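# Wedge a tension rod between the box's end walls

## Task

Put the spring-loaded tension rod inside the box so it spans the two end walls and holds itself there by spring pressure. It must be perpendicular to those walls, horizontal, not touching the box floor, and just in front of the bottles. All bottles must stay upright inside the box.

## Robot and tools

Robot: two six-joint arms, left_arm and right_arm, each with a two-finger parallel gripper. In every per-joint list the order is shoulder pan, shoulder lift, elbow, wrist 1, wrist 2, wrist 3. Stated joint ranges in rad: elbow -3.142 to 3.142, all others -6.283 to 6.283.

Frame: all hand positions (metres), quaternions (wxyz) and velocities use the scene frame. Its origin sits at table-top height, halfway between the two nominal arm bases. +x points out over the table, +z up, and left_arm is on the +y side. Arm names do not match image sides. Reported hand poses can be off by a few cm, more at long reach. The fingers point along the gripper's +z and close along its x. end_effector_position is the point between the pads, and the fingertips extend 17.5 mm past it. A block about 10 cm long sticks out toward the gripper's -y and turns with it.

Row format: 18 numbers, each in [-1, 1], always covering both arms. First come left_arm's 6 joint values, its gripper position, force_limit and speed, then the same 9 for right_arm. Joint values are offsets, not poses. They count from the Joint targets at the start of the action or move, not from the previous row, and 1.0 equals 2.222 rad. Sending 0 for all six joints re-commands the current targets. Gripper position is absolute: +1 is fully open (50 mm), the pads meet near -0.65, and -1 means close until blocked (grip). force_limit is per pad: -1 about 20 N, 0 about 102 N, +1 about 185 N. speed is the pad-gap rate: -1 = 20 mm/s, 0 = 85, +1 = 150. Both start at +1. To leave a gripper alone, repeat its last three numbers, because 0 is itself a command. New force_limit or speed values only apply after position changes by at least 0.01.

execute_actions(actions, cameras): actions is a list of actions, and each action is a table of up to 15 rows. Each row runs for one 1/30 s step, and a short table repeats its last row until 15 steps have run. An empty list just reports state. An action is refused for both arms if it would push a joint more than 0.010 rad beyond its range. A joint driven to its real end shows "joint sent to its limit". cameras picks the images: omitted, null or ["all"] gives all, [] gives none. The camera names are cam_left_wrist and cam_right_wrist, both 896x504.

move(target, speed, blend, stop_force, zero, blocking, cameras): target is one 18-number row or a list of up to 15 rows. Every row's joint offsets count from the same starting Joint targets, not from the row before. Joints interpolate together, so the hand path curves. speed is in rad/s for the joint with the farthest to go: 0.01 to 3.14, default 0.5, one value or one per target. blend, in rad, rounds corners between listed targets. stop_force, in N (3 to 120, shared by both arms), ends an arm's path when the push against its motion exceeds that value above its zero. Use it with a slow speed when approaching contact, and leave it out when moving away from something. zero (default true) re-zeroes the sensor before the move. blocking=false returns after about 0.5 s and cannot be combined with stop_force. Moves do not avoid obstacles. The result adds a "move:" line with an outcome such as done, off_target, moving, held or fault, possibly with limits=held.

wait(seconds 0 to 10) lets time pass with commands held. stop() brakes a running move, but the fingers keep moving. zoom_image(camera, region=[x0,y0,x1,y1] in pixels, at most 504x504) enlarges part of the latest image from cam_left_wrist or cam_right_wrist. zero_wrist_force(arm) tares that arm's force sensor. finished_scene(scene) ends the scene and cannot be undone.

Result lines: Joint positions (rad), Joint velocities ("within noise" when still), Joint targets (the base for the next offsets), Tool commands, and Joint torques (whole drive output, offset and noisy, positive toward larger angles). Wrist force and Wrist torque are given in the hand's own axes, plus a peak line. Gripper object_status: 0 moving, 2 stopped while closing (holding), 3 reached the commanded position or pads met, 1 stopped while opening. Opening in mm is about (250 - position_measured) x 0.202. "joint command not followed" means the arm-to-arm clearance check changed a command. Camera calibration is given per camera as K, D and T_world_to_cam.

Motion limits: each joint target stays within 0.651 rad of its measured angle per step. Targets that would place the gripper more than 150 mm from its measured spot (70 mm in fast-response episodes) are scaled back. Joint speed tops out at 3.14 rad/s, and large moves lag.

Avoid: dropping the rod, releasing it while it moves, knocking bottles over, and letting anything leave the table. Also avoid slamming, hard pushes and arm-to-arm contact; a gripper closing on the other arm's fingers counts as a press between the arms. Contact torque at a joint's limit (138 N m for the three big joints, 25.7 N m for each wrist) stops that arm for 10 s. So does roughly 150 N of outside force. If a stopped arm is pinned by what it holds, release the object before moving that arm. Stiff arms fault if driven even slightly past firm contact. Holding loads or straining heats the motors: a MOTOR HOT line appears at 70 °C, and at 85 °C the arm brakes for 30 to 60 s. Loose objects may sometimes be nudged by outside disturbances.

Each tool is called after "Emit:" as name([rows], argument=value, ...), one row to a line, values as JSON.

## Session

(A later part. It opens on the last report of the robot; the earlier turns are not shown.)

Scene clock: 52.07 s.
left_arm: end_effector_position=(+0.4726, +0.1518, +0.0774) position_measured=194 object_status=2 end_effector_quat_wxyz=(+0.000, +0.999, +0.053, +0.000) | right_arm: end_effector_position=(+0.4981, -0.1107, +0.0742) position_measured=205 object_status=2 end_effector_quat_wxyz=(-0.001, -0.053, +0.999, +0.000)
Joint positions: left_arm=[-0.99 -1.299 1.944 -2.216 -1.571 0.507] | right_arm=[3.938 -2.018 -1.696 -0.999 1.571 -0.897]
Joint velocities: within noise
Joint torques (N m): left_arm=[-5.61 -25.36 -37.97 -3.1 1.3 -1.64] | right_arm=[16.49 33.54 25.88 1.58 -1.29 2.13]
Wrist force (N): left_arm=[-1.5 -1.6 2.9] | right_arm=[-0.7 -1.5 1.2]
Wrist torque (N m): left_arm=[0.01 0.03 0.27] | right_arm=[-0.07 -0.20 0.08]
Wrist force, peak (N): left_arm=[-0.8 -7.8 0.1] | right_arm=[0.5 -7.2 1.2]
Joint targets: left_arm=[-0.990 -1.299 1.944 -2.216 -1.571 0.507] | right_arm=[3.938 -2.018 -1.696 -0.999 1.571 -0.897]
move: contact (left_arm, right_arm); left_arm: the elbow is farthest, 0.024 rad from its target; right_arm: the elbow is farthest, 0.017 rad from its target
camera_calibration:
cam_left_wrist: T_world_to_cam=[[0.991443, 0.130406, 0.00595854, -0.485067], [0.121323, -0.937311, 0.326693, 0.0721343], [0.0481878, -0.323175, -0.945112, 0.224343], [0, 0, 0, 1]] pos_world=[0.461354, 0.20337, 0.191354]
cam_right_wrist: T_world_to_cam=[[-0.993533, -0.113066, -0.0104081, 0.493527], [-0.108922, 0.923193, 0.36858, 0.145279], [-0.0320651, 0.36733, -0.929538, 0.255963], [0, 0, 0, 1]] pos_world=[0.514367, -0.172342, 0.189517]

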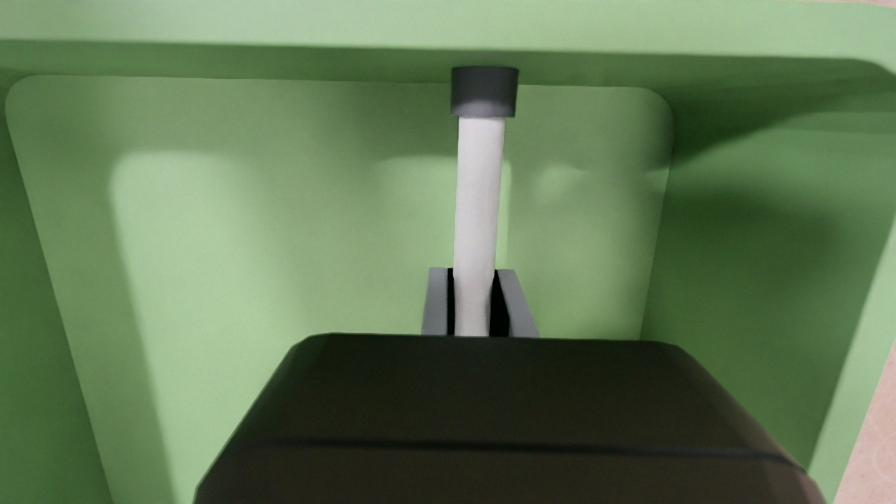

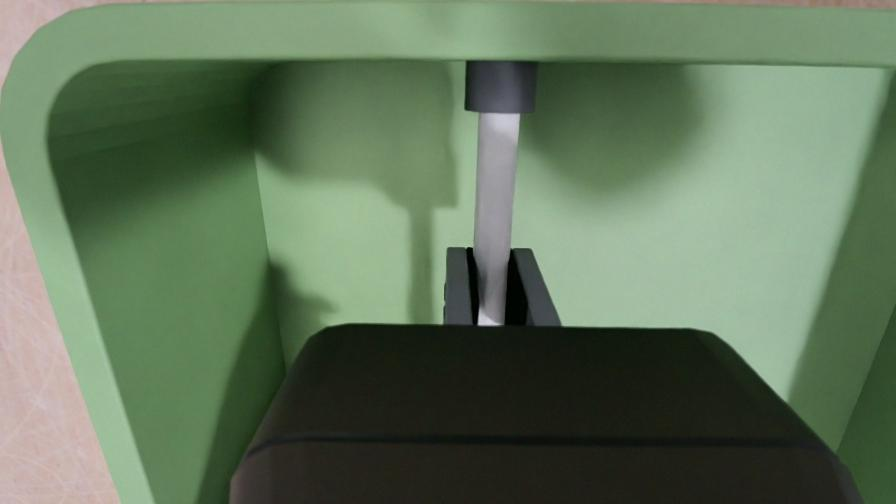

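Emit:
move(target=[0,0,0,0,0,0,0.15,-0.2,-1,0,0,0,0,0,0,0.15,-0.2,-1])

Scene clock: 53.33 s.
left_arm: end_effector_position=(+0.4726, +0.1517, +0.0774) position_measured=130 object_status=3 end_effector_quat_wxyz=(+0.000, +0.999, +0.053, +0.000) | right_arm: end_effector_position=(+0.4981, -0.1107, +0.0742) position_measured=130 object_status=3 end_effector_quat_wxyz=(-0.001, -0.053, +0.999, +0.000)
Joint positions: left_arm=[-0.99 -1.299 1.944 -2.216 -1.571 0.507] | right_arm=[3.938 -2.018 -1.696 -0.999 1.571 -0.897]
Joint velocities: within noise
Joint torques (N m): left_arm=[-5.67 -24.67 -28.94 -4.64 1.42 0] | right_arm=[8.52 34.4 25.23 2.54 -1.46 2.18]
Wrist force (N): left_arm=[-0.2 0.0 -0.1] | right_arm=[1.2 0.0 -0.6]
Wrist torque (N m): left_arm=[0.00 0.04 0.03] | right_arm=[-0.01 -0.26 -0.05]
Wrist force, peak (N): left_arm=[-1.7 -1.8 3.2] | right_arm=[-0.3 -1.8 1.2]
Joint targets: left_arm=[-0.990 -1.299 1.944 -2.216 -1.571 0.507] | right_arm=[3.938 -2.018 -1.696 -0.999 1.571 -0.897]
move: done
camera_calibration:
cam_left_wrist: T_world_to_cam=[[0.991439, 0.130433, 0.00604057, -0.485087], [0.121317, -0.937277, 0.326794, 0.0721105], [0.0482865, -0.323263, -0.945076, 0.22431], [0, 0, 0, 1]] pos_world=[0.461355, 0.20337, 0.191355]
cam_right_wrist: T_world_to_cam=[[-0.993533, -0.113066, -0.0104081, 0.493527], [-0.108922, 0.923193, 0.36858, 0.145279], [-0.0320651, 0.36733, -0.929538, 0.255963], [0, 0, 0, 1]] pos_world=[0.514367, -0.172342, 0.189517]

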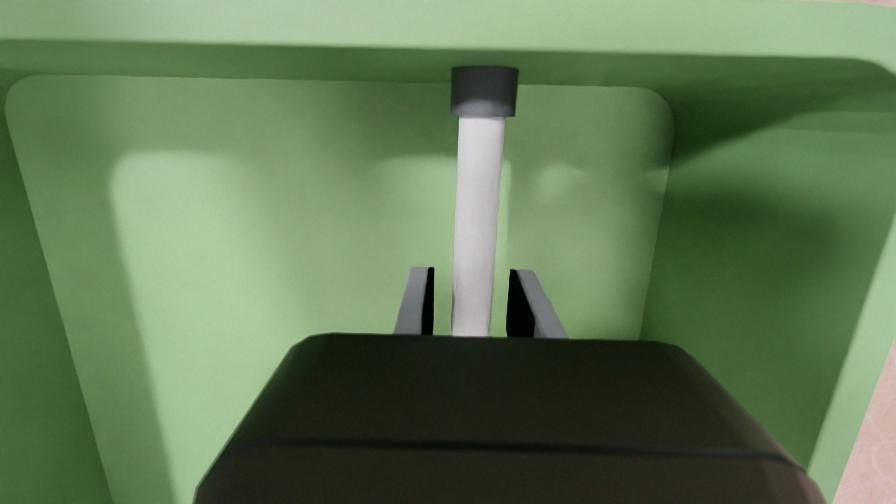

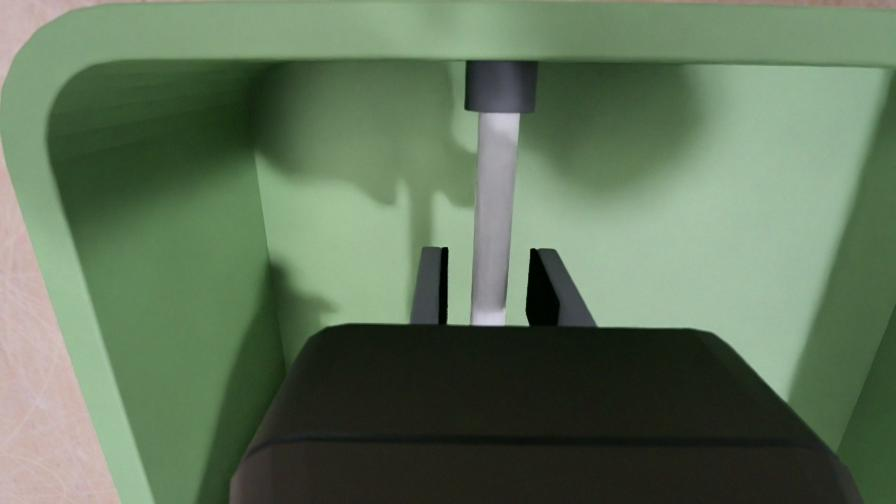

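Emit:
move(target=[0,-0.0509,-0.0575,0.1084,0,0,0.15,-0.2,-1,0,0.0437,0.0546,-0.0983,0,0,0.15,-0.2,-1], speed=0.2)

Scene clock: 55.17 s.
left_arm: end_effector_position=(+0.4728, +0.1515, +0.1693) position_measured=130 object_status=3 end_effector_quat_wxyz=(+0.000, +0.999, +0.053, +0.000) | right_arm: end_effector_position=(+0.4983, -0.1105, +0.1667) position_measured=130 object_status=3 end_effector_quat_wxyz=(+0.000, -0.053, +0.999, +0.000)
Joint positions: left_arm=[-0.99 -1.412 1.816 -1.975 -1.571 0.507] | right_arm=[3.938 -1.921 -1.575 -1.218 1.571 -0.897]
Joint velocities: within noise
Joint torques (N m): left_arm=[-4.86 -27.1 -10.29 -2.1 1.09 1.03] | right_arm=[-4.96 33.86 21.93 2.21 -1.36 1.21]
Wrist force (N): left_arm=[-0.4 -0.3 0.1] | right_arm=[0.7 -0.2 -0.4]
Wrist torque (N m): left_arm=[-0.06 0.07 0.01] | right_arm=[-0.03 -0.16 -0.07]
Wrist force, peak (N): left_arm=[-0.2 -0.2 -1.6] | right_arm=[1.6 -0.1 1.4]
Joint targets: left_arm=[-0.990 -1.412 1.816 -1.975 -1.571 0.507] | right_arm=[3.938 -1.921 -1.575 -1.218 1.571 -0.897]
move: done
camera_calibration:
cam_left_wrist: T_world_to_cam=[[0.991446, 0.130376, 0.00613657, -0.485833], [0.12122, -0.937213, 0.327013, 0.0418348], [0.048386, -0.323472, -0.945, 0.311065], [0, 0, 0, 1]] pos_world=[0.461554, 0.20317, 0.283257]
cam_right_wrist: T_world_to_cam=[[-0.993526, -0.113116, -0.0105471, 0.494728], [-0.109017, 0.923152, 0.368655, 0.111099], [-0.0319641, 0.367418, -0.929507, 0.341962], [0, 0, 0, 1]] pos_world=[0.514567, -0.172242, 0.282117]

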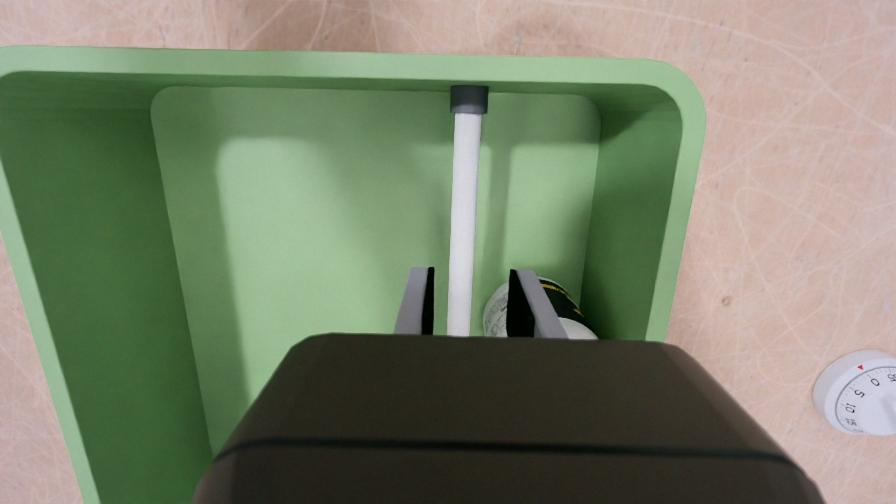

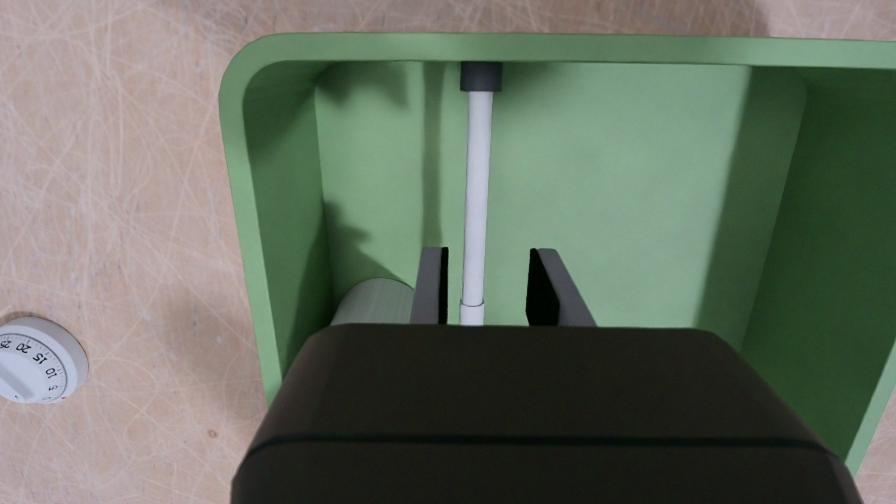

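Emit:
finished_scene(scene=1)

The scene is finished: the task was done.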